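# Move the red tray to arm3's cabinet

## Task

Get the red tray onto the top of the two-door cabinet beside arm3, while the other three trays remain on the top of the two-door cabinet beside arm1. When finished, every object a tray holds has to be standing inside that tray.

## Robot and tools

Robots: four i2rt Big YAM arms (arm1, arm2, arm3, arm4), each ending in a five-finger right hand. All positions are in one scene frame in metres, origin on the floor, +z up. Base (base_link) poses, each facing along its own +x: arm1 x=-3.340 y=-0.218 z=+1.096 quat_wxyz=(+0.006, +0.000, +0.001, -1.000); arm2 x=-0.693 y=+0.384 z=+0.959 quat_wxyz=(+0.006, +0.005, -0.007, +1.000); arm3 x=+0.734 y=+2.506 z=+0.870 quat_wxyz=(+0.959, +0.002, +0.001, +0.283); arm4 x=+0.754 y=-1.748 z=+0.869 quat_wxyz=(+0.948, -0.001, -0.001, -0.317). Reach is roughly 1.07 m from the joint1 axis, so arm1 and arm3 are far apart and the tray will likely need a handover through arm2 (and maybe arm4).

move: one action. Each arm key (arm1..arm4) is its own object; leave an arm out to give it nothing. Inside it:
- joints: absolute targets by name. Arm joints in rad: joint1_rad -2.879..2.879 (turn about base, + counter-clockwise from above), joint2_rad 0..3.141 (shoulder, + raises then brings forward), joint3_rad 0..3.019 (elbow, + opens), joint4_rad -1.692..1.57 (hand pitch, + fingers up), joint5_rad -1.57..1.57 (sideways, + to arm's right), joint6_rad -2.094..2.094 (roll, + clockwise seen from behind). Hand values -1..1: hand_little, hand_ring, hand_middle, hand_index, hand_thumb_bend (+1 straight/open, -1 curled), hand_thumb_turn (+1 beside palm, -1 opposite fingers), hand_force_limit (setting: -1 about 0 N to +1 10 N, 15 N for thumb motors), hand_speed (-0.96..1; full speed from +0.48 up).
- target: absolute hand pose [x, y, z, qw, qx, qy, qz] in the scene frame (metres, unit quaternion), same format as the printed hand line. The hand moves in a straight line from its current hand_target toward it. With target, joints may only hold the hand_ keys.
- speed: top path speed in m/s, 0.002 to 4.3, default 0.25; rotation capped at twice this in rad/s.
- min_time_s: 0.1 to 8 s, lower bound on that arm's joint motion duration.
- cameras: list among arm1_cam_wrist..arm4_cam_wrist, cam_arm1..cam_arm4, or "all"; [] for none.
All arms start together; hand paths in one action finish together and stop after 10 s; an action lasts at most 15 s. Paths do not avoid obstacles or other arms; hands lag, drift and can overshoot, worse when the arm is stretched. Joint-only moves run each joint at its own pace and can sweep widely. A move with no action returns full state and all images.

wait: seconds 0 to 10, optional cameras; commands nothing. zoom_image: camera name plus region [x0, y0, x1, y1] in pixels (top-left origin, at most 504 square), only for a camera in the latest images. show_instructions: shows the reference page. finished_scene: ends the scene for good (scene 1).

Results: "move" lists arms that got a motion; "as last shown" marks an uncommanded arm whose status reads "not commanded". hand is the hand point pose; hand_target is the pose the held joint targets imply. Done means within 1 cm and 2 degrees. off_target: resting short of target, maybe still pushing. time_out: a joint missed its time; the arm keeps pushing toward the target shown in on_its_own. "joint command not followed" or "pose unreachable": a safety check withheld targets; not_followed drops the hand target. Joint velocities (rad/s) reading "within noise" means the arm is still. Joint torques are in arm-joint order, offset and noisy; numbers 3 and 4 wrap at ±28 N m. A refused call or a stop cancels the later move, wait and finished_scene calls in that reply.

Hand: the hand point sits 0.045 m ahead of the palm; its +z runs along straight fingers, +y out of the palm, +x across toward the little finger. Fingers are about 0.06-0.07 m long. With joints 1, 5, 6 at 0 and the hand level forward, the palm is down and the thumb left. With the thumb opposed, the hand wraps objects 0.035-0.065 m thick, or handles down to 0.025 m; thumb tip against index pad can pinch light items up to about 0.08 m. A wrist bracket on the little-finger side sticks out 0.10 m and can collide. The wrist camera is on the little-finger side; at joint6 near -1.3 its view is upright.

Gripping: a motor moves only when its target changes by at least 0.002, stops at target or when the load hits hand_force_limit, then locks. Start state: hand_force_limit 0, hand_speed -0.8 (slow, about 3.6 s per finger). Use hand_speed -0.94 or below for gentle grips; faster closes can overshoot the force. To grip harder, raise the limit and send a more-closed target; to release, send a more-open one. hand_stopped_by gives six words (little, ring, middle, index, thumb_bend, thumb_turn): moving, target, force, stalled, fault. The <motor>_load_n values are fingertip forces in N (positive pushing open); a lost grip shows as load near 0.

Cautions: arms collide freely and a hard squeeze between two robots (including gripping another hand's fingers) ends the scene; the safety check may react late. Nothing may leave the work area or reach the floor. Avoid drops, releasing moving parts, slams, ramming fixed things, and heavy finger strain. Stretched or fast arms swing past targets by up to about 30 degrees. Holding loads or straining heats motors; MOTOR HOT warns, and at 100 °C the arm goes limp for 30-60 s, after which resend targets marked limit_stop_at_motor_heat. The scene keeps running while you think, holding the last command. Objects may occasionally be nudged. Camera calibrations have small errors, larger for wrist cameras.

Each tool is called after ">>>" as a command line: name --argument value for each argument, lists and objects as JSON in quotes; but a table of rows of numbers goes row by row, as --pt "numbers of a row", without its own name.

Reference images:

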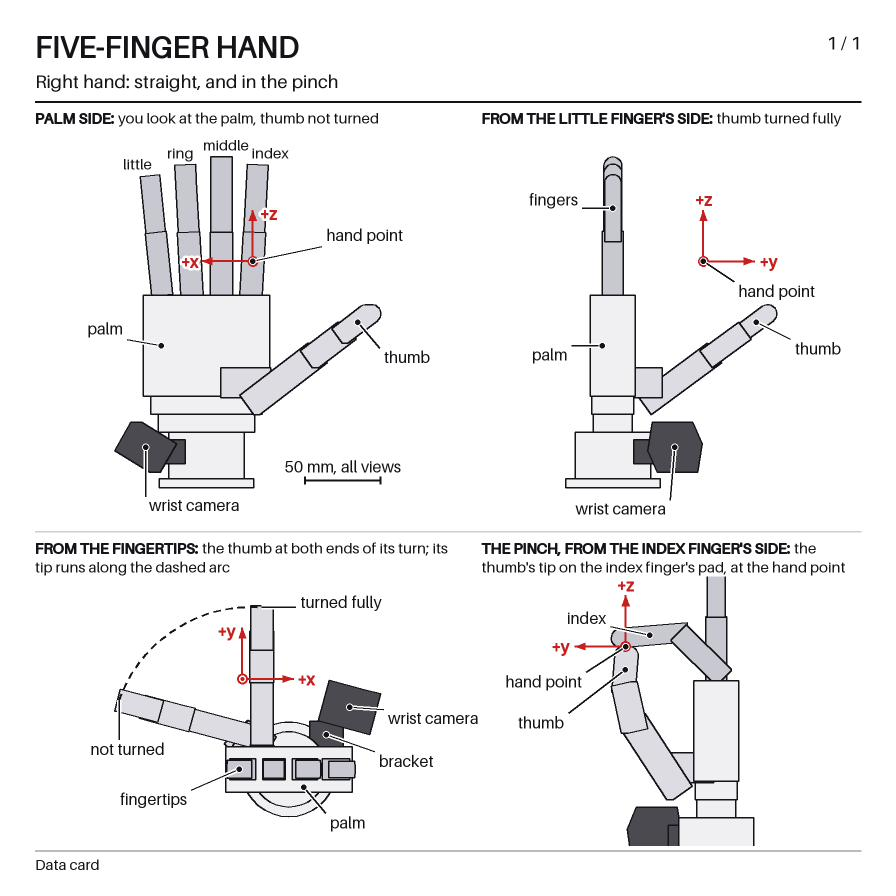

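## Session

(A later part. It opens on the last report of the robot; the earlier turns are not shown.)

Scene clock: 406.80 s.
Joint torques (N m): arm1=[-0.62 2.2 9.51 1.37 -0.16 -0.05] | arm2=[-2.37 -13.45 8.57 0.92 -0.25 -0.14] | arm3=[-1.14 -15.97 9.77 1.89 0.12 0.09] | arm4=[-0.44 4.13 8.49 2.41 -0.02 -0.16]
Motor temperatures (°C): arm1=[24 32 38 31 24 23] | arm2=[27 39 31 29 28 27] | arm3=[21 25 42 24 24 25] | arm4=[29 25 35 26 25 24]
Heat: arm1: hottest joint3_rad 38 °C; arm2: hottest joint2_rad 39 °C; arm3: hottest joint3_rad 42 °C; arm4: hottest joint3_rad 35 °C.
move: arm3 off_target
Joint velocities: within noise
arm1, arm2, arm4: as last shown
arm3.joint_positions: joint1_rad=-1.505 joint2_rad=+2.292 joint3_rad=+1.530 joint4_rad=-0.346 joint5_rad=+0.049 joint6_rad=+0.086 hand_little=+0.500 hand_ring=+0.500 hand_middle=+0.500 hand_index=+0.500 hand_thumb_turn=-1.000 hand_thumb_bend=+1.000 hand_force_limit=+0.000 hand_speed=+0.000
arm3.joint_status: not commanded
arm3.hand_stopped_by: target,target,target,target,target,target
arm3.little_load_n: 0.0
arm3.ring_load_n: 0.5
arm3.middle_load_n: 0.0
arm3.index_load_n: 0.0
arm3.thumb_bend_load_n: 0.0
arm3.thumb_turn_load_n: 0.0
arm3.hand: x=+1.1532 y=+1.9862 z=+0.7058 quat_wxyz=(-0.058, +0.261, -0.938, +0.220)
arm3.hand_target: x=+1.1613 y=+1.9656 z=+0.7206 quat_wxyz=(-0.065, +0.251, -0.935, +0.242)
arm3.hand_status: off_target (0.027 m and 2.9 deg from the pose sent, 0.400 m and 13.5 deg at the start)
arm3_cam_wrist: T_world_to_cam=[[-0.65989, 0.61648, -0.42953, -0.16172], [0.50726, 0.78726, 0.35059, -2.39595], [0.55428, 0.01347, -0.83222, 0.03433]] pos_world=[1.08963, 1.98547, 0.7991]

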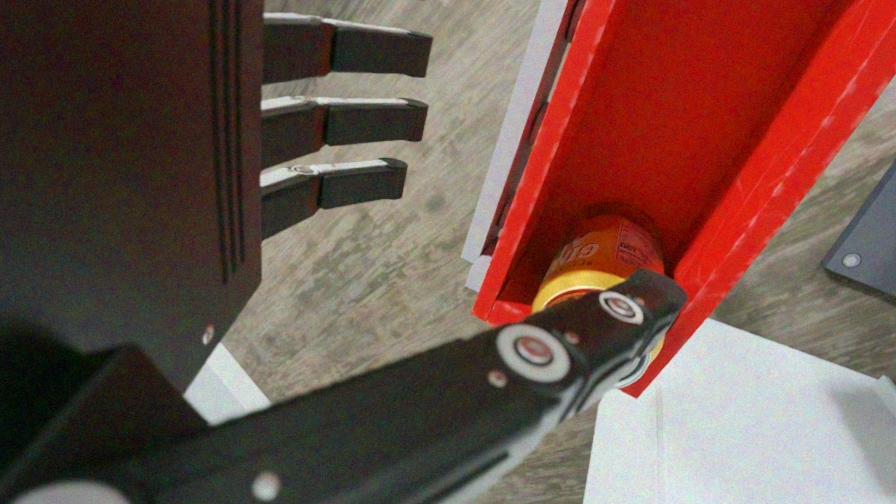

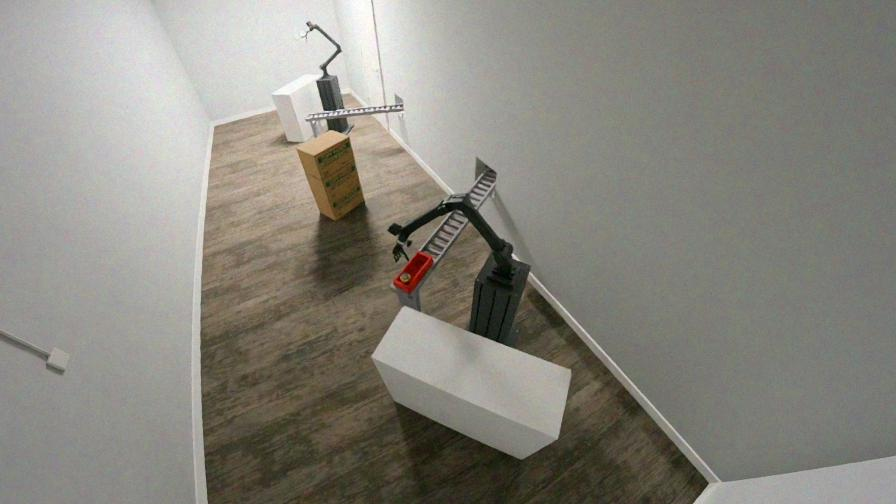

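>>> move --arm3 '{"target": [1.161, 1.976, 0.625, -0.0691, 0.245, -0.9307, 0.2625], "speed": 0.15}' --cameras '["arm3_cam_wrist", "cam_arm3"]'

>>> zoom_image --camera "cam_arm3" --region '[380, 220, 460, 300]'

Scene clock: 417.90 s.
Joint torques (N m): arm1=[-0.56 2.55 9.47 1.28 -0.15 -0.03] | arm2=[-2.32 -13.45 8.59 0.94 -0.25 -0.14] | arm3=[-0.21 -15.91 6.61 2.17 0.14 0.09] | arm4=[-0.32 4.13 8.51 2.47 -0.03 -0.15]
Motor temperatures (°C): arm1=[24 32 38 30 24 23] | arm2=[26 39 31 29 27 27] | arm3=[21 26 43 24 24 25] | arm4=[29 25 35 26 25 24]
Heat: arm1: hottest joint3_rad 38 °C; arm2: hottest joint2_rad 39 °C; arm3: hottest joint3_rad 43 °C; arm4: hottest joint3_rad 35 °C.
move: arm3 off_target
Joint velocities: within noise
arm1, arm2, arm4: as last shown
arm1.ring_load_n: -0.5
arm2.ring_load_n: 0.5
arm3.joint_positions: joint1_rad=-1.505 joint2_rad=+2.446 joint3_rad=+1.519 joint4_rad=-0.117 joint5_rad=+0.063 joint6_rad=+0.102 hand_little=+0.500 hand_ring=+0.500 hand_middle=+0.500 hand_index=+0.500 hand_thumb_turn=-1.000 hand_thumb_bend=+1.000 hand_force_limit=+0.000 hand_speed=+0.000
arm3.joint_status: not commanded
arm3.hand_stopped_by: target,target,target,target,target,target
arm3.little_load_n: 0.0
arm3.ring_load_n: 0.0
arm3.middle_load_n: 0.0
arm3.index_load_n: 0.0
arm3.thumb_bend_load_n: 0.0
arm3.thumb_turn_load_n: 0.0
arm3.hand: x=+1.1537 y=+1.9823 z=+0.6200 quat_wxyz=(-0.065, +0.249, -0.933, +0.252)
arm3.hand_target: x=+1.1608 y=+1.9761 z=+0.6252 quat_wxyz=(-0.069, +0.245, -0.931, +0.262)
arm3.hand_status: off_target (0.011 m and 1.5 deg from the pose sent, 0.082 m and 5.4 deg at the start)
arm3_cam_wrist: T_world_to_cam=[[-0.6317, 0.60401, -0.48592, -0.16871], [0.51143, 0.79578, 0.32431, -2.36848], [0.58257, -0.04365, -0.81161, 0.03054]] pos_world=[1.08695, 1.98802, 0.71092]

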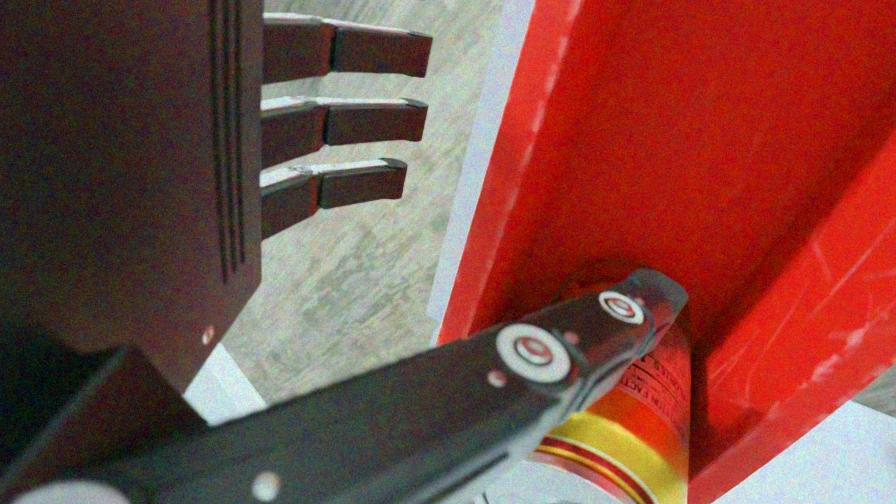

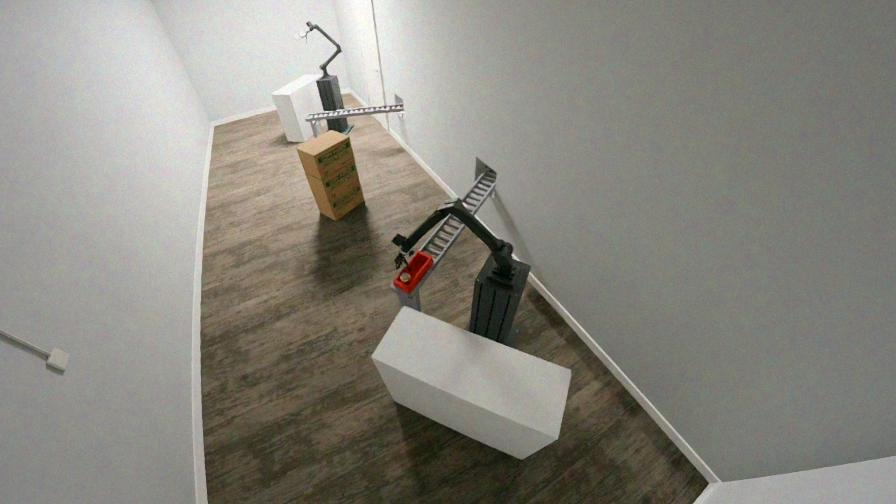

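Scaled by 6.300 from the camera's image (finer frame: 1280x720).

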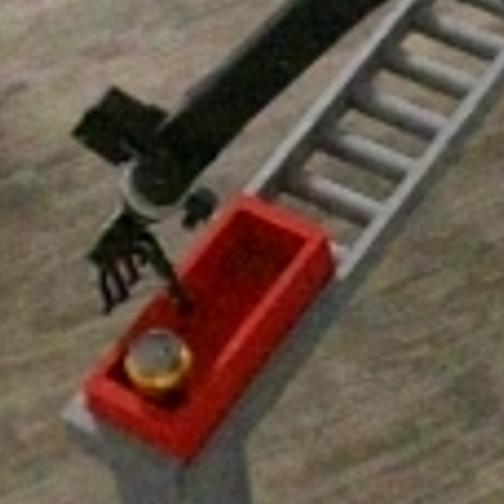

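>>> move --arm3 '{"target": [1.143, 1.977, 0.575, -0.0691, 0.245, -0.9307, 0.2625], "speed": 0.12}' --cameras '["arm3_cam_wrist", "cam_arm3"]'

>>> zoom_image --camera "cam_arm3" --region '[380, 220, 460, 300]'

Scene clock: 428.17 s.
Joint torques (N m): arm1=[-0.67 2.67 9.51 1.31 -0.16 -0.02] | arm2=[-2.32 -13.39 8.58 0.94 -0.25 -0.14] | arm3=[-1.32 -15.27 6.27 1.96 -0.05 -0.07] | arm4=[-0.32 4.19 8.47 2.51 -0.03 -0.14]
Motor temperatures (°C): arm1=[24 32 38 30 24 23] | arm2=[26 39 32 29 27 27] | arm3=[21 27 43 24 24 25] | arm4=[29 25 35 26 25 24]
Heat: arm1: hottest joint3_rad 38 °C; arm2: hottest joint2_rad 39 °C; arm3: hottest joint3_rad 43 °C; arm4: hottest joint3_rad 35 °C.
move: arm3 done
Joint velocities: within noise
arm1, arm2, arm4: as last shown
arm1.ring_load_n: 0.0
arm2.ring_load_n: 0.0
arm3.joint_positions: joint1_rad=-1.512 joint2_rad=+2.528 joint3_rad=+1.520 joint4_rad=-0.024 joint5_rad=+0.057 joint6_rad=+0.100 hand_little=+0.500 hand_ring=+0.500 hand_middle=+0.500 hand_index=+0.500 hand_thumb_turn=-1.000 hand_thumb_bend=+1.000 hand_force_limit=+0.000 hand_speed=+0.000
arm3.joint_status: not commanded
arm3.hand_stopped_by: target,target,target,target,target,target
arm3.little_load_n: 0.0
arm3.ring_load_n: 0.0
arm3.middle_load_n: 0.0
arm3.index_load_n: 0.0
arm3.thumb_bend_load_n: 0.0
arm3.thumb_turn_load_n: 0.0
arm3.hand: x=+1.1461 y=+1.9864 z=+0.5757 quat_wxyz=(-0.069, +0.247, -0.932, +0.256)
arm3.hand_target: x=+1.1429 y=+1.9771 z=+0.5752 quat_wxyz=(-0.069, +0.245, -0.931, +0.263)
arm3.hand_status: done (0.010 m and 0.7 deg from the pose sent, 0.047 m and 1.5 deg at the start)
arm3_cam_wrist: T_world_to_cam=[[-0.62476, 0.60196, -0.49732, -0.19481], [0.5097, 0.79691, 0.32426, -2.35371], [0.5915, -0.0509, -0.8047, -0.00063]] pos_world=[1.07835, 1.99292, 0.66582]

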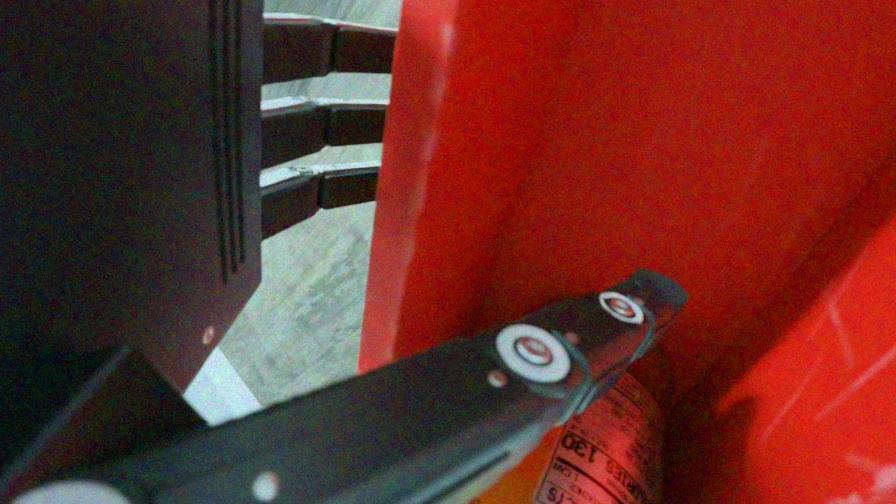

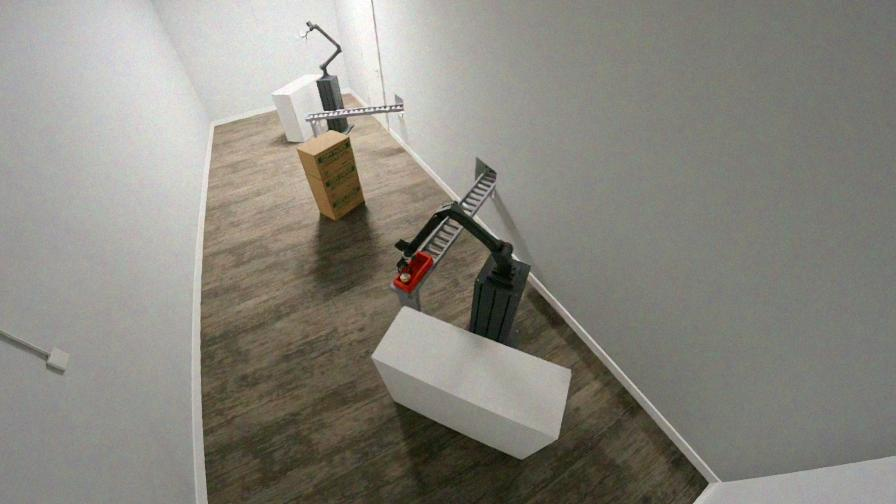

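Scaled by 6.300 from the camera's image (finer frame: 1280x720).

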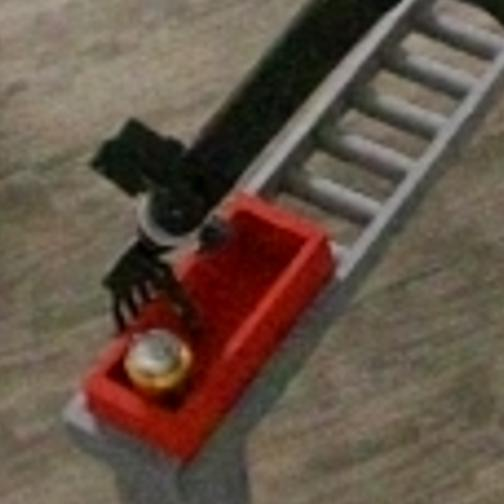

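>>> move --arm3 '{"target": [1.137, 1.988, 0.570, -0.0691, 0.245, -0.9307, 0.2625], "speed": 0.06}'

>>> move --arm3 '{"target": [1.1305, 1.999, 0.566, -0.0691, 0.245, -0.9307, 0.2625], "speed": 0.06}' --cameras '["arm3_cam_wrist", "cam_arm3"]'

>>> zoom_image --camera "cam_arm3" --region '[380, 220, 460, 300]'

Scene clock: 432.23 s.
Joint torques (N m): arm1=[-0.79 1.9 9.62 1.32 -0.15 0] | arm2=[-2.32 -13.45 8.58 0.94 -0.25 -0.14] | arm3=[-1.2 -15.44 4.49 1.88 -0.01 -0.05] | arm4=[-0.44 4.01 8.44 2.47 -0.03 -0.15]
Motor temperatures (°C): arm1=[24 32 38 30 24 23] | arm2=[26 39 32 29 27 27] | arm3=[21 28 42 24 24 25] | arm4=[29 25 35 26 25 24]
Heat: arm1: hottest joint3_rad 38 °C; arm2: hottest joint2_rad 39 °C; arm3: hottest joint3_rad 42 °C; arm4: hottest joint3_rad 35 °C.
move: arm3 done
Joint velocities: within noise
arm1, arm2, arm4: as last shown
arm2.thumb_turn_load_n: -0.5
arm3.joint_positions: joint1_rad=-1.512 joint2_rad=+2.528 joint3_rad=+1.499 joint4_rad=+0.015 joint5_rad=+0.057 joint6_rad=+0.100 hand_little=+0.500 hand_ring=+0.500 hand_middle=+0.500 hand_index=+0.500 hand_thumb_turn=-1.000 hand_thumb_bend=+1.000 hand_force_limit=+0.000 hand_speed=+0.000
arm3.joint_status: not commanded
arm3.hand_stopped_by: target,target,target,target,target,target
arm3.little_load_n: 0.0
arm3.ring_load_n: 0.0
arm3.middle_load_n: 0.0
arm3.index_load_n: 0.0
arm3.thumb_bend_load_n: 0.0
arm3.thumb_turn_load_n: 0.0
arm3.hand: x=+1.1447 y=+1.9883 z=+0.5731 quat_wxyz=(-0.072, +0.246, -0.930, +0.264)
arm3.hand_target: x=+1.1372 y=+1.9880 z=+0.5701 quat_wxyz=(-0.069, +0.245, -0.931, +0.263)
arm3.hand_status: done (0.008 m and 0.4 deg from the pose sent, 0.011 m and 0.7 deg at the start)
arm4.index_load_n: -0.5
pictures: none

Scene clock: 433.20 s.
Joint torques (N m): arm1=[-0.62 2.37 9.47 1.28 -0.14 -0.06] | arm2=[-2.32 -13.45 8.57 0.94 -0.25 -0.14] | arm3=[-1.03 -15.44 3.48 1.43 0.03 -0.03] | arm4=[-0.5 4.31 8.44 2.47 -0.03 -0.14]
Motor temperatures (°C): arm1=[24 32 38 30 24 23] | arm2=[26 39 32 29 27 27] | arm3=[21 28 42 24 24 25] | arm4=[29 25 35 26 25 24]
Heat: arm1: hottest joint3_rad 38 °C; arm2: hottest joint2_rad 39 °C; arm3: hottest joint3_rad 42 °C; arm4: hottest joint3_rad 35 °C.
move: arm3 off_target
Joint velocities: within noise
arm1, arm2, arm4: as last shown
arm2.thumb_turn_load_n: 0.0
arm3.joint_positions: joint1_rad=-1.512 joint2_rad=+2.524 joint3_rad=+1.466 joint4_rad=+0.062 joint5_rad=+0.057 joint6_rad=+0.100 hand_little=+0.500 hand_ring=+0.500 hand_middle=+0.500 hand_index=+0.500 hand_thumb_turn=-1.000 hand_thumb_bend=+1.000 hand_force_limit=+0.000 hand_speed=+0.000
arm3.joint_status: not commanded
arm3.hand_stopped_by: target,target,target,target,target,target
arm3.little_load_n: 0.0
arm3.ring_load_n: 0.0
arm3.middle_load_n: 1.5
arm3.index_load_n: 0.0
arm3.thumb_bend_load_n: 0.0
arm3.thumb_turn_load_n: 0.0
arm3.hand: x=+1.1417 y=+1.9923 z=+0.5712 quat_wxyz=(-0.075, +0.245, -0.927, +0.273)
arm3.hand_target: x=+1.1307 y=+1.9991 z=+0.5660 quat_wxyz=(-0.069, +0.245, -0.931, +0.262)
arm3.hand_status: off_target (0.014 m and 1.4 deg from the pose sent, 0.019 m and 0.4 deg at the start)
arm4.index_load_n: 0.0
arm3_cam_wrist: T_world_to_cam=[[-0.61385, 0.58691, -0.52795, -0.16836], [0.50283, 0.80625, 0.31165, -2.35834], [0.60857, -0.07416, -0.79003, 0.01713]] pos_world=[1.07207, 2.00149, 0.65963]

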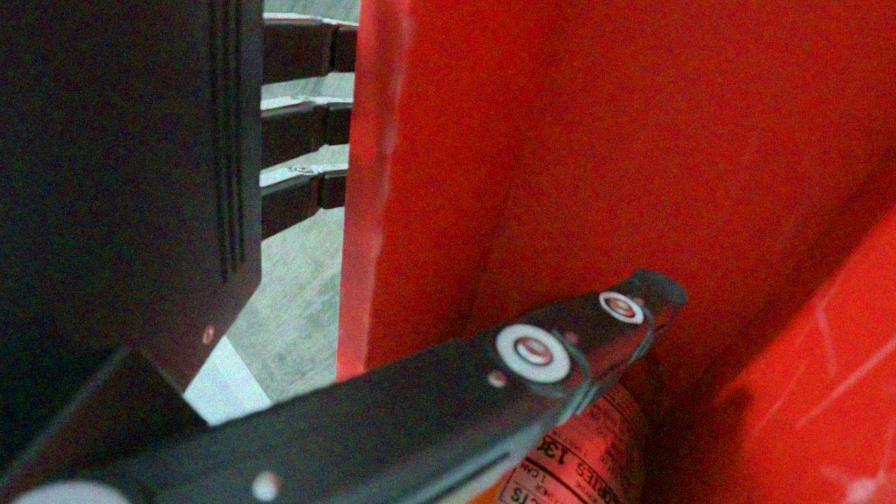

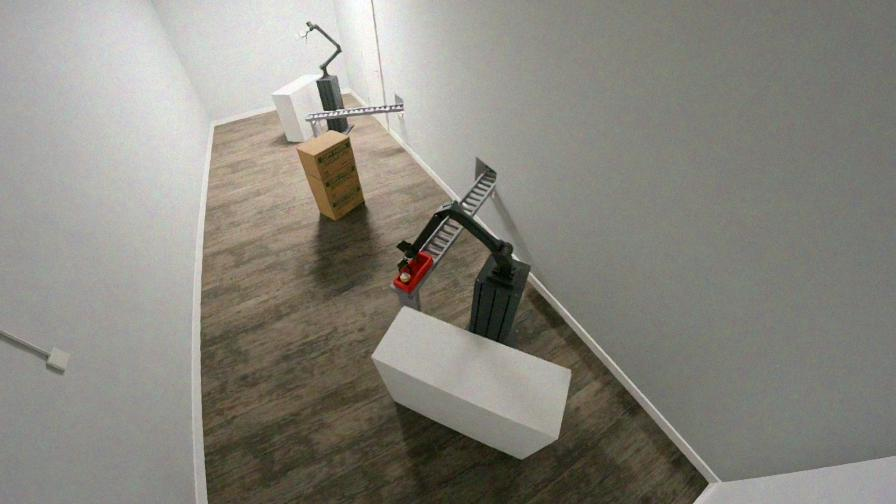

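Scaled by 6.300 from the camera's image (finer frame: 1280x720).

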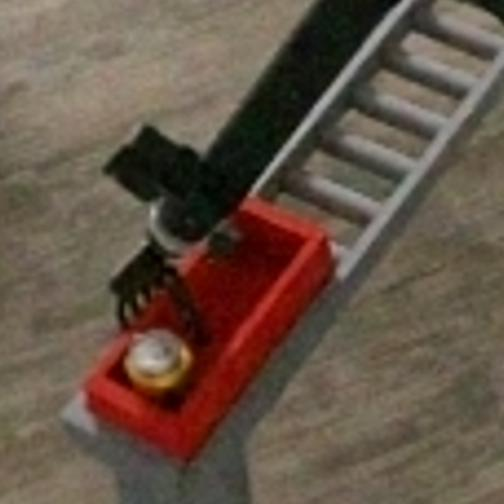

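>>> move --arm3 '{"target": [1.137, 1.988, 0.585, -0.0691, 0.245, -0.9307, 0.2625], "speed": 0.06}'

>>> move --arm3 '{"target": [1.129, 2.002, 0.580, -0.0691, 0.245, -0.9307, 0.2625], "speed": 0.06}' --cameras '["arm3_cam_wrist", "cam_arm3"]'

Scene clock: 437.13 s.
Joint torques (N m): arm1=[-0.5 2.14 9.55 1.29 -0.13 -0.07] | arm2=[-2.32 -13.45 8.58 0.94 -0.25 -0.14] | arm3=[-1.14 -16.67 5.7 1.07 -0.01 -0.05] | arm4=[-0.38 4.13 8.47 2.41 -0.03 -0.15]
Motor temperatures (°C): arm1=[24 32 38 30 24 23] | arm2=[26 39 32 29 27 27] | arm3=[21 29 42 24 24 25] | arm4=[29 25 35 26 25 24]
Heat: arm1: hottest joint3_rad 38 °C; arm2: hottest joint2_rad 39 °C; arm3: hottest joint3_rad 42 °C; arm4: hottest joint3_rad 35 °C.
move: arm3 off_target
Joint velocities: within noise
arm1, arm2, arm4: as last shown
arm3.joint_positions: joint1_rad=-1.512 joint2_rad=+2.513 joint3_rad=+1.466 joint4_rad=+0.018 joint5_rad=+0.057 joint6_rad=+0.100 hand_little=+0.500 hand_ring=+0.500 hand_middle=+0.500 hand_index=+0.500 hand_thumb_turn=-1.000 hand_thumb_bend=+1.000 hand_force_limit=+0.000 hand_speed=+0.000
arm3.joint_status: not commanded
arm3.hand_stopped_by: target,target,target,target,target,target
arm3.little_load_n: 0.0
arm3.ring_load_n: 0.0
arm3.middle_load_n: 0.5
arm3.index_load_n: 0.0
arm3.thumb_bend_load_n: 0.0
arm3.thumb_turn_load_n: -0.5
arm3.hand: x=+1.1377 y=+1.9978 z=+0.5736 quat_wxyz=(-0.069, +0.247, -0.932, +0.258)
arm3.hand_target: x=+1.1369 y=+1.9881 z=+0.5849 quat_wxyz=(-0.069, +0.245, -0.931, +0.262)
arm3.hand_status: off_target (0.015 m and 0.6 deg from the pose sent, 0.015 m and 1.4 deg at the start)
pictures: none

Scene clock: 438.10 s.
Joint torques (N m): arm1=[-0.62 2.55 9.57 1.28 -0.17 -0.05] | arm2=[-2.26 -13.45 8.58 0.94 -0.25 -0.14] | arm3=[-0.97 -16.85 4.11 1.85 0.06 -0.03] | arm4=[-0.38 4.13 8.47 2.45 -0.02 -0.14]
Motor temperatures (°C): arm1=[24 32 38 30 24 23] | arm2=[26 39 32 29 27 27] | arm3=[21 29 42 24 24 25] | arm4=[29 25 35 26 25 24]
Heat: arm1: hottest joint3_rad 38 °C; arm2: hottest joint2_rad 39 °C; arm3: hottest joint3_rad 42 °C; arm4: hottest joint3_rad 35 °C.
move: arm3 off_target
Joint velocities: within noise
arm1.joint_positions: joint1_rad=+0.610 joint2_rad=+0.622 joint3_rad=+1.456 joint4_rad=-1.538 joint5_rad=-0.079 joint6_rad=-1.278 hand_little=+1.000 hand_ring=+1.000 hand_middle=+1.000 hand_index=+1.000 hand_thumb_turn=+1.000 hand_thumb_bend=+1.000 hand_force_limit=+0.000 hand_speed=-0.800
arm1.joint_status: not commanded
arm1.hand_stopped_by: target,target,target,target,target,target
arm1.little_load_n: 0.0
arm1.ring_load_n: 0.0
arm1.middle_load_n: 0.0
arm1.index_load_n: 0.0
arm1.thumb_bend_load_n: 0.0
arm1.thumb_turn_load_n: 0.0
arm1.hand: x=-3.5121 y=-0.3007 z=+1.5736 quat_wxyz=(+0.360, +0.165, -0.892, +0.216)
arm1.hand_target: x=-3.5114 y=-0.3002 z=+1.5803 quat_wxyz=(+0.368, +0.165, -0.888, +0.220)
arm1.hand_status: not commanded
arm2.joint_positions: joint1_rad=-1.110 joint2_rad=+2.061 joint3_rad=+1.195 joint4_rad=-0.124 joint5_rad=-0.062 joint6_rad=-0.089 hand_little=+0.800 hand_ring=+0.800 hand_middle=+0.800 hand_index=+0.800 hand_thumb_turn=-1.000 hand_thumb_bend=+0.600 hand_force_limit=+0.000 hand_speed=+0.480
arm2.joint_status: not commanded
arm2.hand_stopped_by: target,target,target,target,target,target
arm2.little_load_n: 0.0
arm2.ring_load_n: 0.0
arm2.middle_load_n: 0.0
arm2.index_load_n: 0.0
arm2.thumb_bend_load_n: 0.0
arm2.thumb_turn_load_n: 0.0
arm2.hand: x=-0.9878 y=+0.9112 z=+0.8539 quat_wxyz=(-0.284, +0.919, +0.262, -0.083)
arm2.hand_target: x=-0.9838 y=+0.9247 z=+0.8601 quat_wxyz=(-0.290, +0.918, +0.259, -0.081)
arm2.hand_status: not commanded
arm3.joint_positions: joint1_rad=-1.512 joint2_rad=+2.511 joint3_rad=+1.429 joint4_rad=+0.041 joint5_rad=+0.057 joint6_rad=+0.100 hand_little=+0.500 hand_ring=+0.500 hand_middle=+0.500 hand_index=+0.500 hand_thumb_turn=-1.000 hand_thumb_bend=+1.000 hand_force_limit=+0.000 hand_speed=+0.000
arm3.joint_status: not commanded
arm3.hand_stopped_by: target,target,target,target,target,target
arm3.little_load_n: 0.0
arm3.ring_load_n: 0.0
arm3.middle_load_n: 1.0
arm3.index_load_n: 0.5
arm3.thumb_bend_load_n: 0.0
arm3.thumb_turn_load_n: 0.0
arm3.hand: x=+1.1285 y=+2.0103 z=+0.5668 quat_wxyz=(-0.067, +0.247, -0.933, +0.252)
arm3.hand_target: x=+1.1290 y=+2.0021 z=+0.5798 quat_wxyz=(-0.069, +0.245, -0.931, +0.262)
arm3.hand_status: off_target (0.016 m and 1.3 deg from the pose sent, 0.012 m and 0.6 deg at the start)
arm4.joint_positions: joint1_rad=+0.769 joint2_rad=+0.539 joint3_rad=+1.400 joint4_rad=-1.171 joint5_rad=+0.218 joint6_rad=-0.906 hand_little=+1.000 hand_ring=+1.000 hand_middle=+1.000 hand_index=+1.000 hand_thumb_turn=+1.000 hand_thumb_bend=+1.000 hand_force_limit=+0.000 hand_speed=-0.800
arm4.joint_status: not commanded
arm4.hand_stopped_by: target,target,target,target,target,target
arm4.little_load_n: 0.0
arm4.ring_load_n: 0.0
arm4.middle_load_n: 0.0
arm4.index_load_n: 0.0
arm4.thumb_bend_load_n: 0.0
arm4.thumb_turn_load_n: 0.0
arm4.hand: x=+0.9674 y=-1.7907 z=+1.4049 quat_wxyz=(-0.143, +0.757, -0.275, +0.575)
arm4.hand_target: x=+0.9657 y=-1.7909 z=+1.4150 quat_wxyz=(-0.148, +0.750, -0.274, +0.584)
arm4.hand_status: not commanded
arm3_cam_wrist: T_world_to_cam=[[-0.62749, 0.60556, -0.48945, -0.2333], [0.51143, 0.79453, 0.32735, -2.35988], [0.58712, -0.04491, -0.80826, -0.00125]] pos_world=[1.06125, 2.01622, 0.65732]

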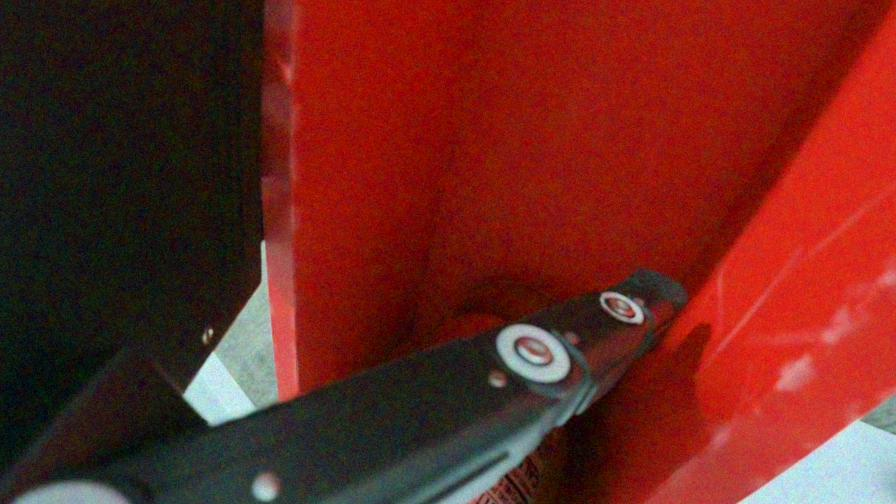

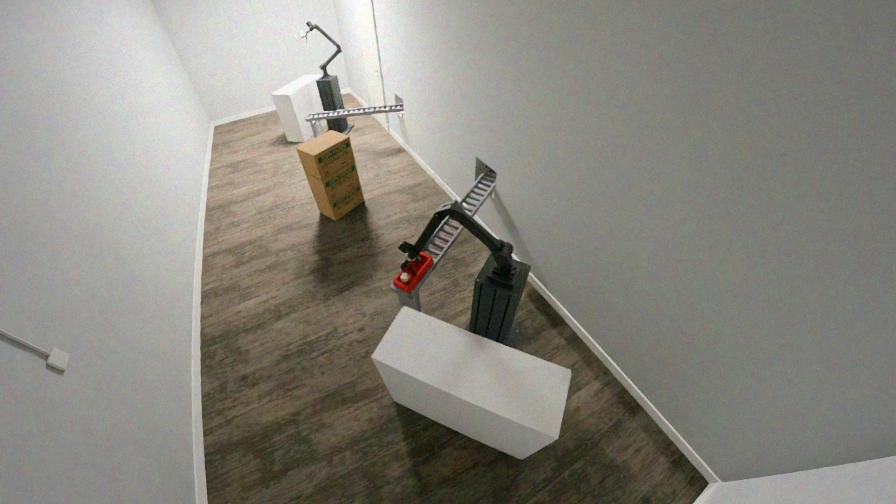

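>>> move --arm3 '{"joints": {"hand_thumb_bend": -0.7, "hand_force_limit": 0.5, "hand_speed": -0.8}}' --cameras '["arm3_cam_wrist", "cam_arm3"]'

>>> zoom_image --camera "cam_arm3" --region '[380, 220, 460, 300]'

Scene clock: 446.67 s.
Joint torques (N m): arm1=[-0.67 2.2 9.59 1.18 -0.15 -0.04] | arm2=[-2.32 -13.39 8.58 0.92 -0.25 -0.14] | arm3=[-0.85 -16.91 4.31 1.74 0.06 -0.03] | arm4=[-0.44 4.07 8.44 2.45 -0.03 -0.15]
Motor temperatures (°C): arm1=[24 32 39 30 24 23] | arm2=[26 39 32 29 27 27] | arm3=[21 29 41 24 24 25] | arm4=[29 25 35 26 25 24]
Heat: arm1: hottest joint3_rad 39 °C; arm2: hottest joint2_rad 39 °C; arm3: hottest joint3_rad 41 °C; arm4: hottest joint3_rad 35 °C.
move: arm3 off_target
Joint velocities: within noise
arm1, arm2, arm4: as last shown
arm1.thumb_bend_load_n: 0.5
arm3.joint_positions: joint1_rad=-1.512 joint2_rad=+2.511 joint3_rad=+1.426 joint4_rad=+0.044 joint5_rad=+0.057 joint6_rad=+0.100 hand_little=+0.500 hand_ring=+0.500 hand_middle=+0.500 hand_index=+0.500 hand_thumb_turn=-1.000 hand_thumb_bend=-0.573 hand_force_limit=+0.500 hand_speed=-0.800
arm3.joint_status: hand_thumb_bend off_target (ended at -0.573, target -0.700); the others done
arm3.hand_stopped_by: target,target,target,target,force,target
arm3.little_load_n: 0.0
arm3.ring_load_n: 0.5
arm3.middle_load_n: 4.5
arm3.index_load_n: 3.0
arm3.thumb_bend_load_n: 11.5
arm3.thumb_turn_load_n: 1.5
arm3.hand: x=+1.1280 y=+2.0110 z=+0.5664 quat_wxyz=(-0.067, +0.247, -0.933, +0.252)
arm3.hand_target: x=+1.1290 y=+2.0021 z=+0.5797 quat_wxyz=(-0.069, +0.245, -0.931, +0.262)
arm3.hand_status: not commanded
arm3_cam_wrist: T_world_to_cam=[[-0.62749, 0.60556, -0.48945, -0.23417], [0.51143, 0.79453, 0.32735, -2.35997], [0.58712, -0.04491, -0.80826, -0.00125]] pos_world=[1.06075, 2.01682, 0.65692]

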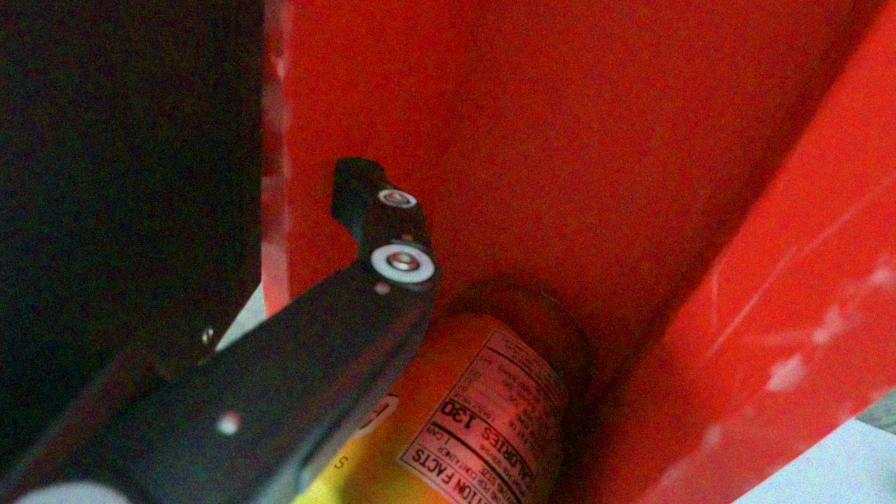

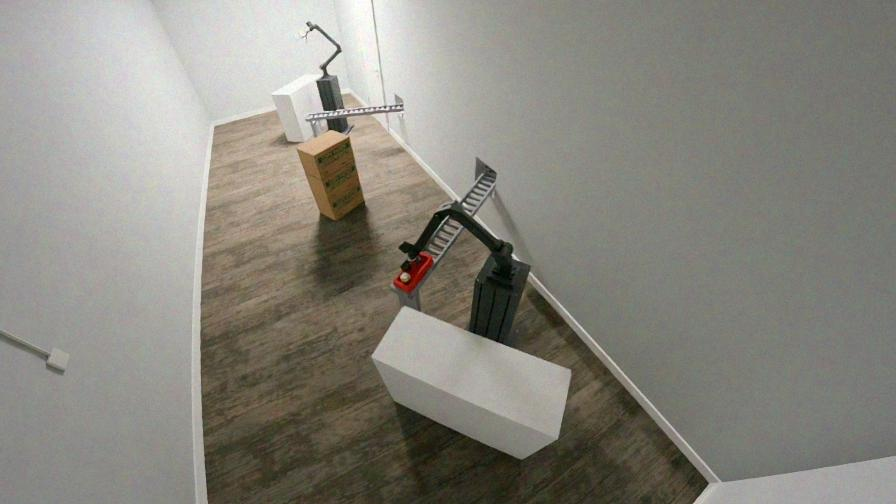

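Scaled by 6.300 from the camera's image (finer frame: 1280x720).

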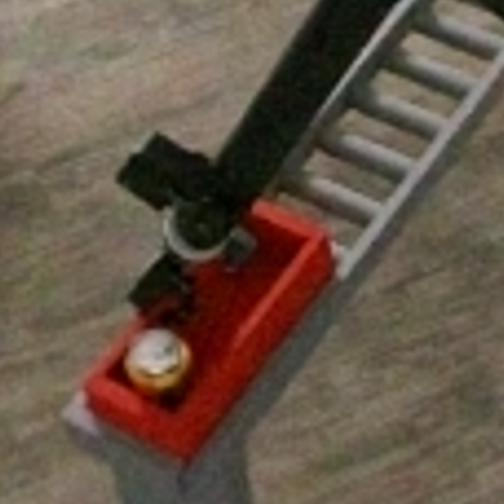

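>>> move --arm3 '{"joints": {"hand_little": 0.3, "hand_ring": 0.3, "hand_middle": 0.3, "hand_index": 0.3, "hand_force_limit": 0.0}}'

>>> move --arm3 '{"target": [1.129, 2.0021, 0.605, -0.0691, 0.245, -0.9307, 0.2625], "speed": 0.04}' --cameras '["arm3_cam_wrist", "cam_arm3"]'

>>> zoom_image --camera "cam_arm3" --region '[380, 220, 460, 300]'

Scene clock: 449.03 s.
Joint torques (N m): arm1=[-0.67 2.49 9.52 1.31 -0.14 -0.04] | arm2=[-2.32 -13.45 8.58 0.94 -0.25 -0.14] | arm3=[-0.85 -16.79 4.34 1.59 0.07 0.01] | arm4=[-0.44 4.07 8.47 2.45 -0.02 -0.15]
Motor temperatures (°C): arm1=[24 31 39 30 24 23] | arm2=[26 39 32 29 27 27] | arm3=[21 29 40 24 24 25] | arm4=[29 25 35 26 25 24]
Heat: arm1: hottest joint3_rad 39 °C; arm2: hottest joint2_rad 39 °C; arm3: hottest joint3_rad 40 °C; arm4: hottest joint3_rad 35 °C.
move: arm3 off_target
Joint velocities: within noise
arm1, arm2, arm4: as last shown
arm1.thumb_bend_load_n: 0.0
arm2.thumb_turn_load_n: 0.5
arm3.joint_positions: joint1_rad=-1.512 joint2_rad=+2.511 joint3_rad=+1.426 joint4_rad=+0.048 joint5_rad=+0.056 joint6_rad=+0.096 hand_little=+0.412 hand_ring=+0.449 hand_middle=+0.485 hand_index=+0.485 hand_thumb_turn=-1.000 hand_thumb_bend=-0.573 hand_force_limit=+0.000 hand_speed=-0.800
arm3.joint_status: hand_little off_target (ended at +0.412, target +0.300); hand_ring off_target (ended at +0.449, target +0.300); hand_middle off_target (ended at +0.485, target +0.300); hand_index off_target (ended at +0.485, target +0.300); the others done
arm3.hand_stopped_by: force,force,force,force,force,target
arm3.little_load_n: 5.0
arm3.ring_load_n: 6.0
arm3.middle_load_n: 3.0
arm3.index_load_n: 3.0
arm3.thumb_bend_load_n: 12.0
arm3.thumb_turn_load_n: 2.5
arm3.hand: x=+1.1283 y=+2.0103 z=+0.5666 quat_wxyz=(-0.068, +0.249, -0.932, +0.254)
arm3.hand_target: x=+1.1290 y=+2.0021 z=+0.5797 quat_wxyz=(-0.069, +0.245, -0.931, +0.262)
arm3.hand_status: not commanded
pictures: none

Scene clock: 450.20 s.
Joint torques (N m): arm1=[-0.73 2.49 9.52 1.25 -0.15 -0.06] | arm2=[-2.26 -13.45 8.58 0.94 -0.25 -0.15] | arm3=[-1.03 -19.19 3.82 0.61 -0.03 0.19] | arm4=[-0.44 4.25 8.49 2.41 -0.03 -0.15]
Motor temperatures (°C): arm1=[24 31 39 30 24 23] | arm2=[26 39 32 29 27 27] | arm3=[21 29 40 24 24 25] | arm4=[29 25 35 26 25 24]
Heat: arm1: hottest joint3_rad 39 °C; arm2: hottest joint2_rad 39 °C; arm3: hottest joint3_rad 40 °C; arm4: hottest joint3_rad 35 °C.
move: arm3 off_target
Joint velocities: within noise
arm1, arm2, arm4: as last shown
arm1.thumb_bend_load_n: 0.5
arm2.index_load_n: -0.5
arm2.thumb_turn_load_n: 0.0
arm3.joint_positions: joint1_rad=-1.512 joint2_rad=+2.489 joint3_rad=+1.408 joint4_rad=+0.045 joint5_rad=+0.059 joint6_rad=+0.076 hand_little=+0.412 hand_ring=+0.449 hand_middle=+0.485 hand_index=+0.485 hand_thumb_turn=-1.000 hand_thumb_bend=-0.573 hand_force_limit=+0.000 hand_speed=-0.800
arm3.joint_status: not commanded
arm3.hand_stopped_by: force,force,force,force,force,target
arm3.little_load_n: 5.0
arm3.ring_load_n: 7.0
arm3.middle_load_n: 4.0
arm3.index_load_n: 4.5
arm3.thumb_bend_load_n: 12.5
arm3.thumb_turn_load_n: 2.5
arm3.hand: x=+1.1253 y=+2.0116 z=+0.5746 quat_wxyz=(-0.064, +0.258, -0.930, +0.255)
arm3.hand_target: x=+1.1291 y=+2.0020 z=+0.6036 quat_wxyz=(-0.069, +0.245, -0.931, +0.263)
arm3.hand_status: off_target (0.032 m and 1.8 deg from the pose sent, 0.039 m and 1.1 deg at the start)
arm4.little_load_n: 0.5
arm3_cam_wrist: T_world_to_cam=[[-0.64323, 0.58828, -0.49008, -0.1794], [0.49917, 0.80754, 0.31418, -2.36663], [0.58058, -0.04255, -0.81309, 0.01243]] pos_world=[1.05875, 2.01721, 0.66573]

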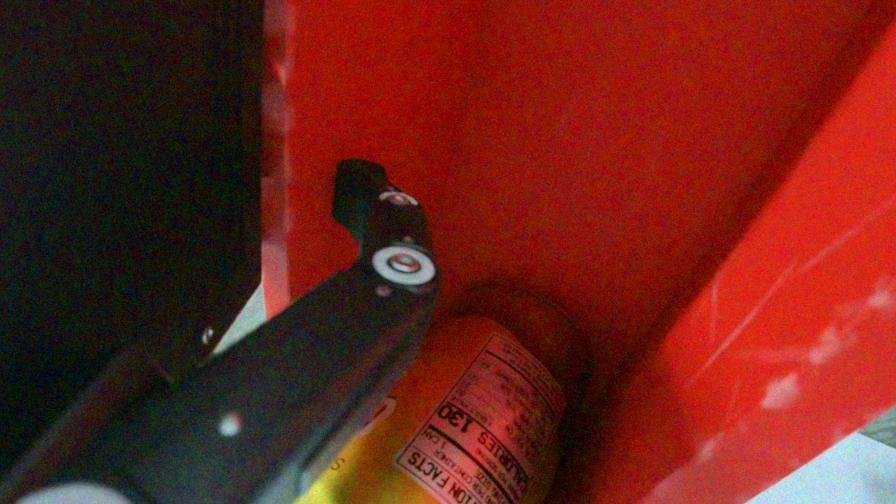

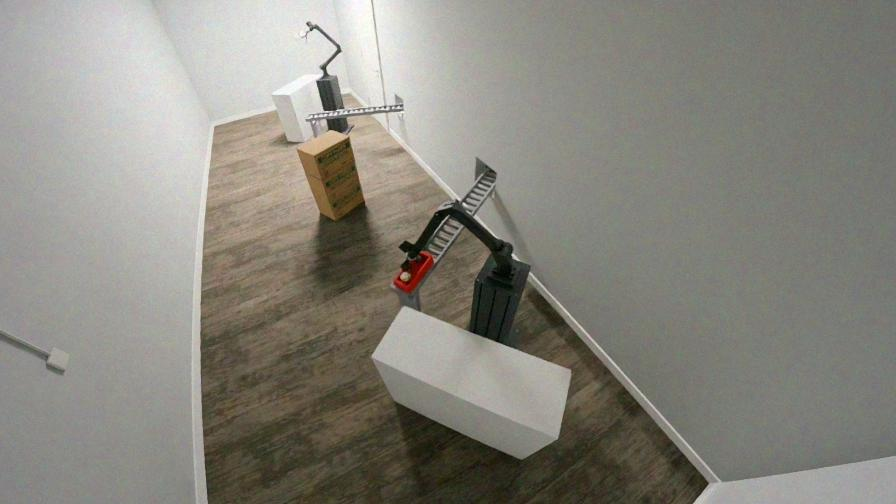

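Scaled by 6.300 from the camera's image (finer frame: 1280x720).

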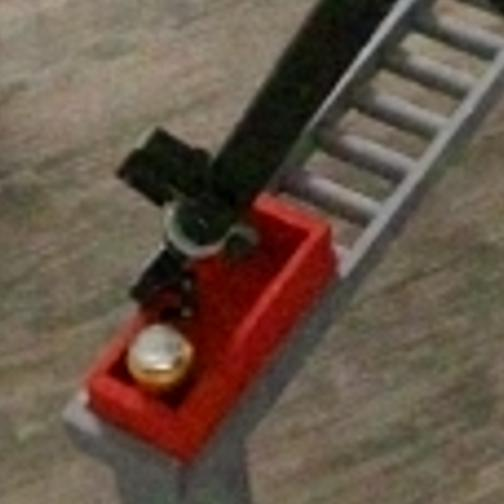

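>>> move --arm3 '{"target": [1.129, 2.0021, 0.635, -0.0691, 0.245, -0.9307, 0.2625], "speed": 0.04}' --cameras '["arm3_cam_wrist", "cam_arm3"]'

>>> zoom_image --camera "cam_arm3" --region '[380, 220, 460, 300]'

Scene clock: 453.17 s.
Joint torques (N m): arm1=[-0.62 2.32 9.46 1.35 -0.12 -0.04] | arm2=[-2.32 -13.45 8.57 0.94 -0.25 -0.14] | arm3=[-0.85 -19.96 5.85 1.51 -0.13 0.07] | arm4=[-0.44 4.13 8.47 2.48 -0.02 -0.15]
Motor temperatures (°C): arm1=[24 31 39 30 24 23] | arm2=[26 39 32 29 27 27] | arm3=[21 30 40 24 24 25] | arm4=[29 25 35 26 25 24]
Heat: arm1: hottest joint3_rad 39 °C; arm2: hottest joint2_rad 39 °C; arm3: hottest joint3_rad 40 °C; arm4: hottest joint3_rad 35 °C.
move: arm3 off_target
Joint velocities: within noise
arm1, arm2, arm4: as last shown
arm1.thumb_bend_load_n: 0.0
arm2.index_load_n: 0.0
arm3.joint_positions: joint1_rad=-1.513 joint2_rad=+2.435 joint3_rad=+1.355 joint4_rad=-0.022 joint5_rad=+0.062 joint6_rad=+0.089 hand_little=+0.412 hand_ring=+0.449 hand_middle=+0.485 hand_index=+0.485 hand_thumb_turn=-1.000 hand_thumb_bend=-0.573 hand_force_limit=+0.000 hand_speed=-0.800
arm3.joint_status: not commanded
arm3.hand_stopped_by: force,force,force,force,force,target
arm3.little_load_n: 1.5
arm3.ring_load_n: 4.0
arm3.middle_load_n: 2.0
arm3.index_load_n: 3.0
arm3.thumb_bend_load_n: 13.0
arm3.thumb_turn_load_n: 2.5
arm3.hand: x=+1.1097 y=+2.0325 z=+0.5881 quat_wxyz=(-0.053, +0.254, -0.939, +0.226)
arm3.hand_target: x=+1.1282 y=+2.0030 z=+0.6340 quat_wxyz=(-0.069, +0.245, -0.931, +0.262)
arm3.hand_status: off_target (0.059 m and 4.8 deg from the pose sent, 0.061 m and 1.8 deg at the start)
arm4.little_load_n: 0.0
arm4.ring_load_n: -0.5
arm3_cam_wrist: T_world_to_cam=[[-0.65176, 0.62143, -0.43478, -0.28561], [0.52085, 0.78345, 0.339, -2.3696], [0.55129, -0.00551, -0.8343, 0.00299]] pos_world=[1.04641, 2.03396, 0.68161]

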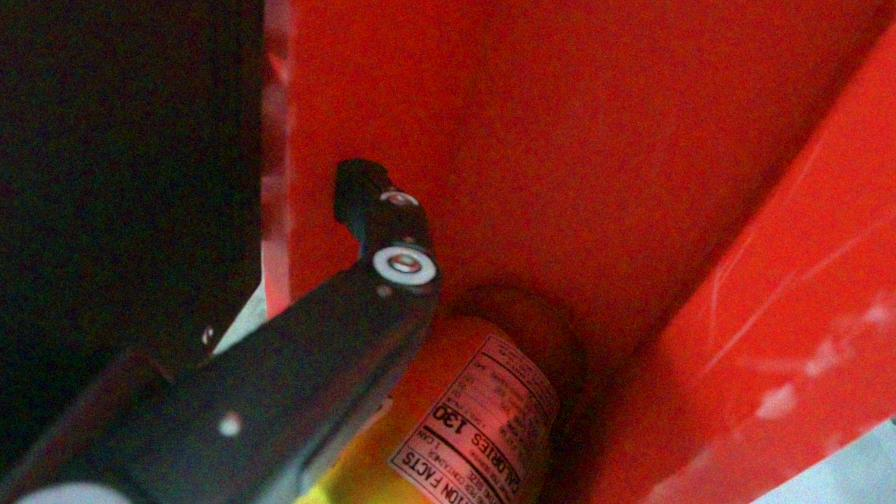

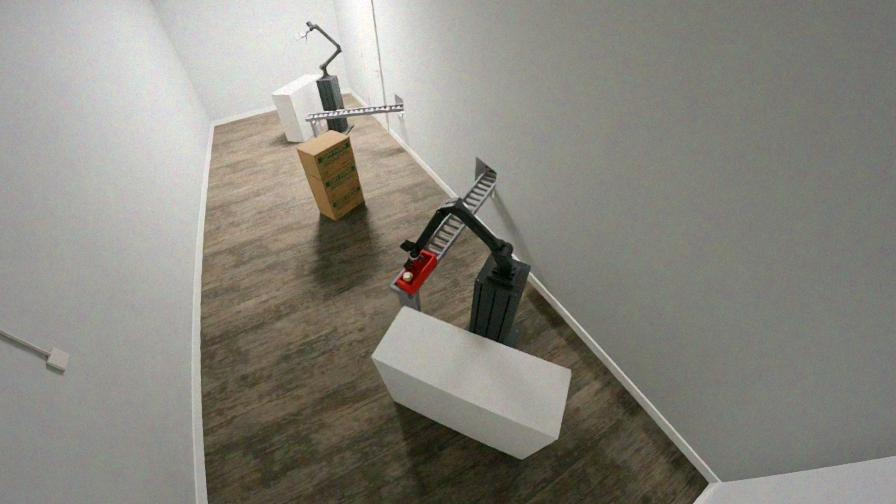

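Scaled by 6.300 from the camera's image (finer frame: 1280x720).

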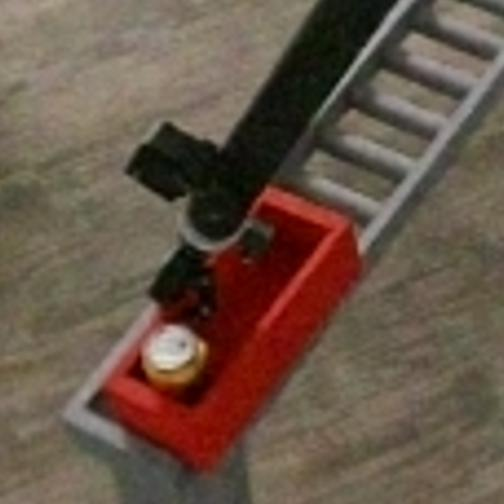

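>>> move --arm3 '{"target": [1.129, 1.995, 0.70, -0.0735, 0.242, -0.927, 0.277], "speed": 0.06}' --cameras '["arm3_cam_wrist", "cam_arm3"]'

>>> zoom_image --camera "cam_arm3" --region '[380, 210, 460, 290]'

Scene clock: 456.77 s.
Joint torques (N m): arm1=[-0.56 2.02 9.55 1.35 -0.16 0] | arm2=[-2.32 -13.45 8.58 0.94 -0.25 -0.14] | arm3=[-1.38 -19.55 6.8 1.58 -0.13 0.06] | arm4=[-0.38 4.19 8.44 2.44 -0.03 -0.14]
Motor temperatures (°C): arm1=[24 31 39 30 24 23] | arm2=[26 39 32 29 27 27] | arm3=[21 31 40 24 24 25] | arm4=[29 25 35 26 25 24]
Heat: arm1: hottest joint3_rad 39 °C; arm2: hottest joint2_rad 39 °C; arm3: hottest joint3_rad 40 °C; arm4: hottest joint3_rad 35 °C.
move: arm3 off_target
Joint velocities: within noise
arm1, arm2, arm4: as last shown
arm3.joint_positions: joint1_rad=-1.513 joint2_rad=+2.297 joint3_rad=+1.312 joint4_rad=-0.086 joint5_rad=+0.062 joint6_rad=+0.087 hand_little=+0.412 hand_ring=+0.449 hand_middle=+0.485 hand_index=+0.485 hand_thumb_turn=-1.000 hand_thumb_bend=-0.573 hand_force_limit=+0.000 hand_speed=-0.800
arm3.joint_status: not commanded
arm3.hand_stopped_by: force,force,force,force,force,target
arm3.little_load_n: 1.5
arm3.ring_load_n: 4.0
arm3.middle_load_n: 2.0
arm3.index_load_n: 3.0
arm3.thumb_bend_load_n: 13.5
arm3.thumb_turn_load_n: 2.5
arm3.hand: x=+1.1151 y=+2.0249 z=+0.6527 quat_wxyz=(-0.058, +0.254, -0.935, +0.240)
arm3.hand_target: x=+1.1283 y=+1.9960 z=+0.6991 quat_wxyz=(-0.073, +0.242, -0.927, +0.277)
arm3.hand_status: off_target (0.058 m and 4.9 deg from the pose sent, 0.119 m and 6.6 deg at the start)
arm4.ring_load_n: 0.0
arm3_cam_wrist: T_world_to_cam=[[-0.64515, 0.60929, -0.46103, -0.21482], [0.51382, 0.79255, 0.3284, -2.3921], [0.56549, -0.02502, -0.82438, 0.07106]] pos_world=[1.05033, 2.02854, 0.74512]

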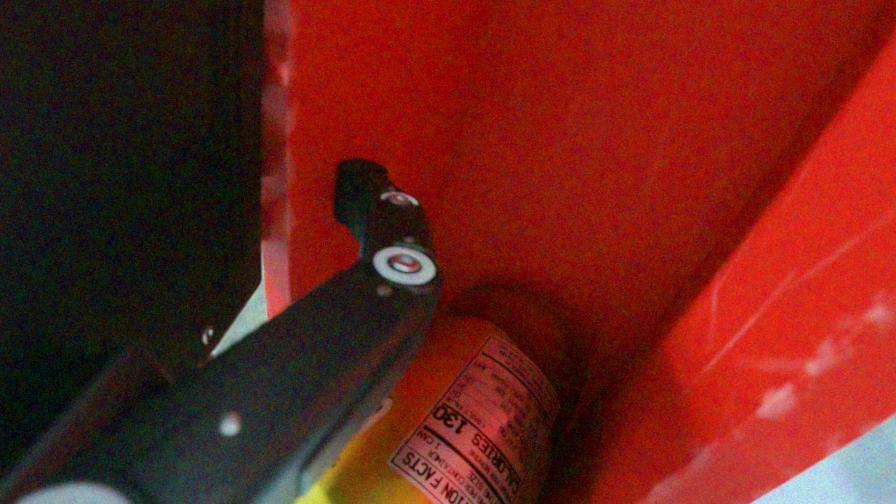

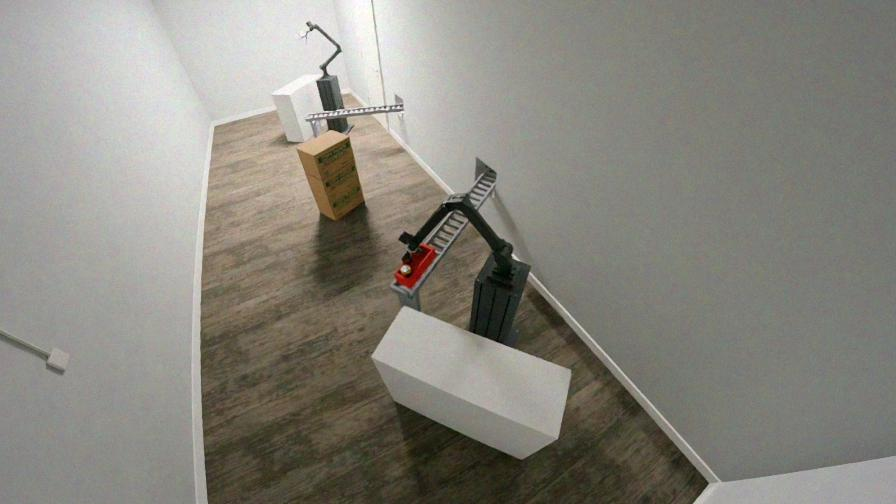

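Scaled by 6.300 from the camera's image (finer frame: 1280x720).

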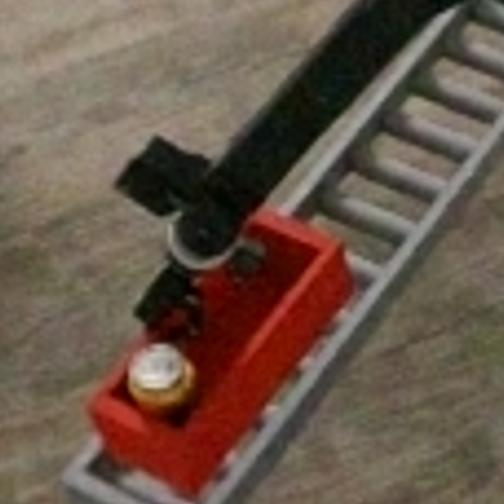

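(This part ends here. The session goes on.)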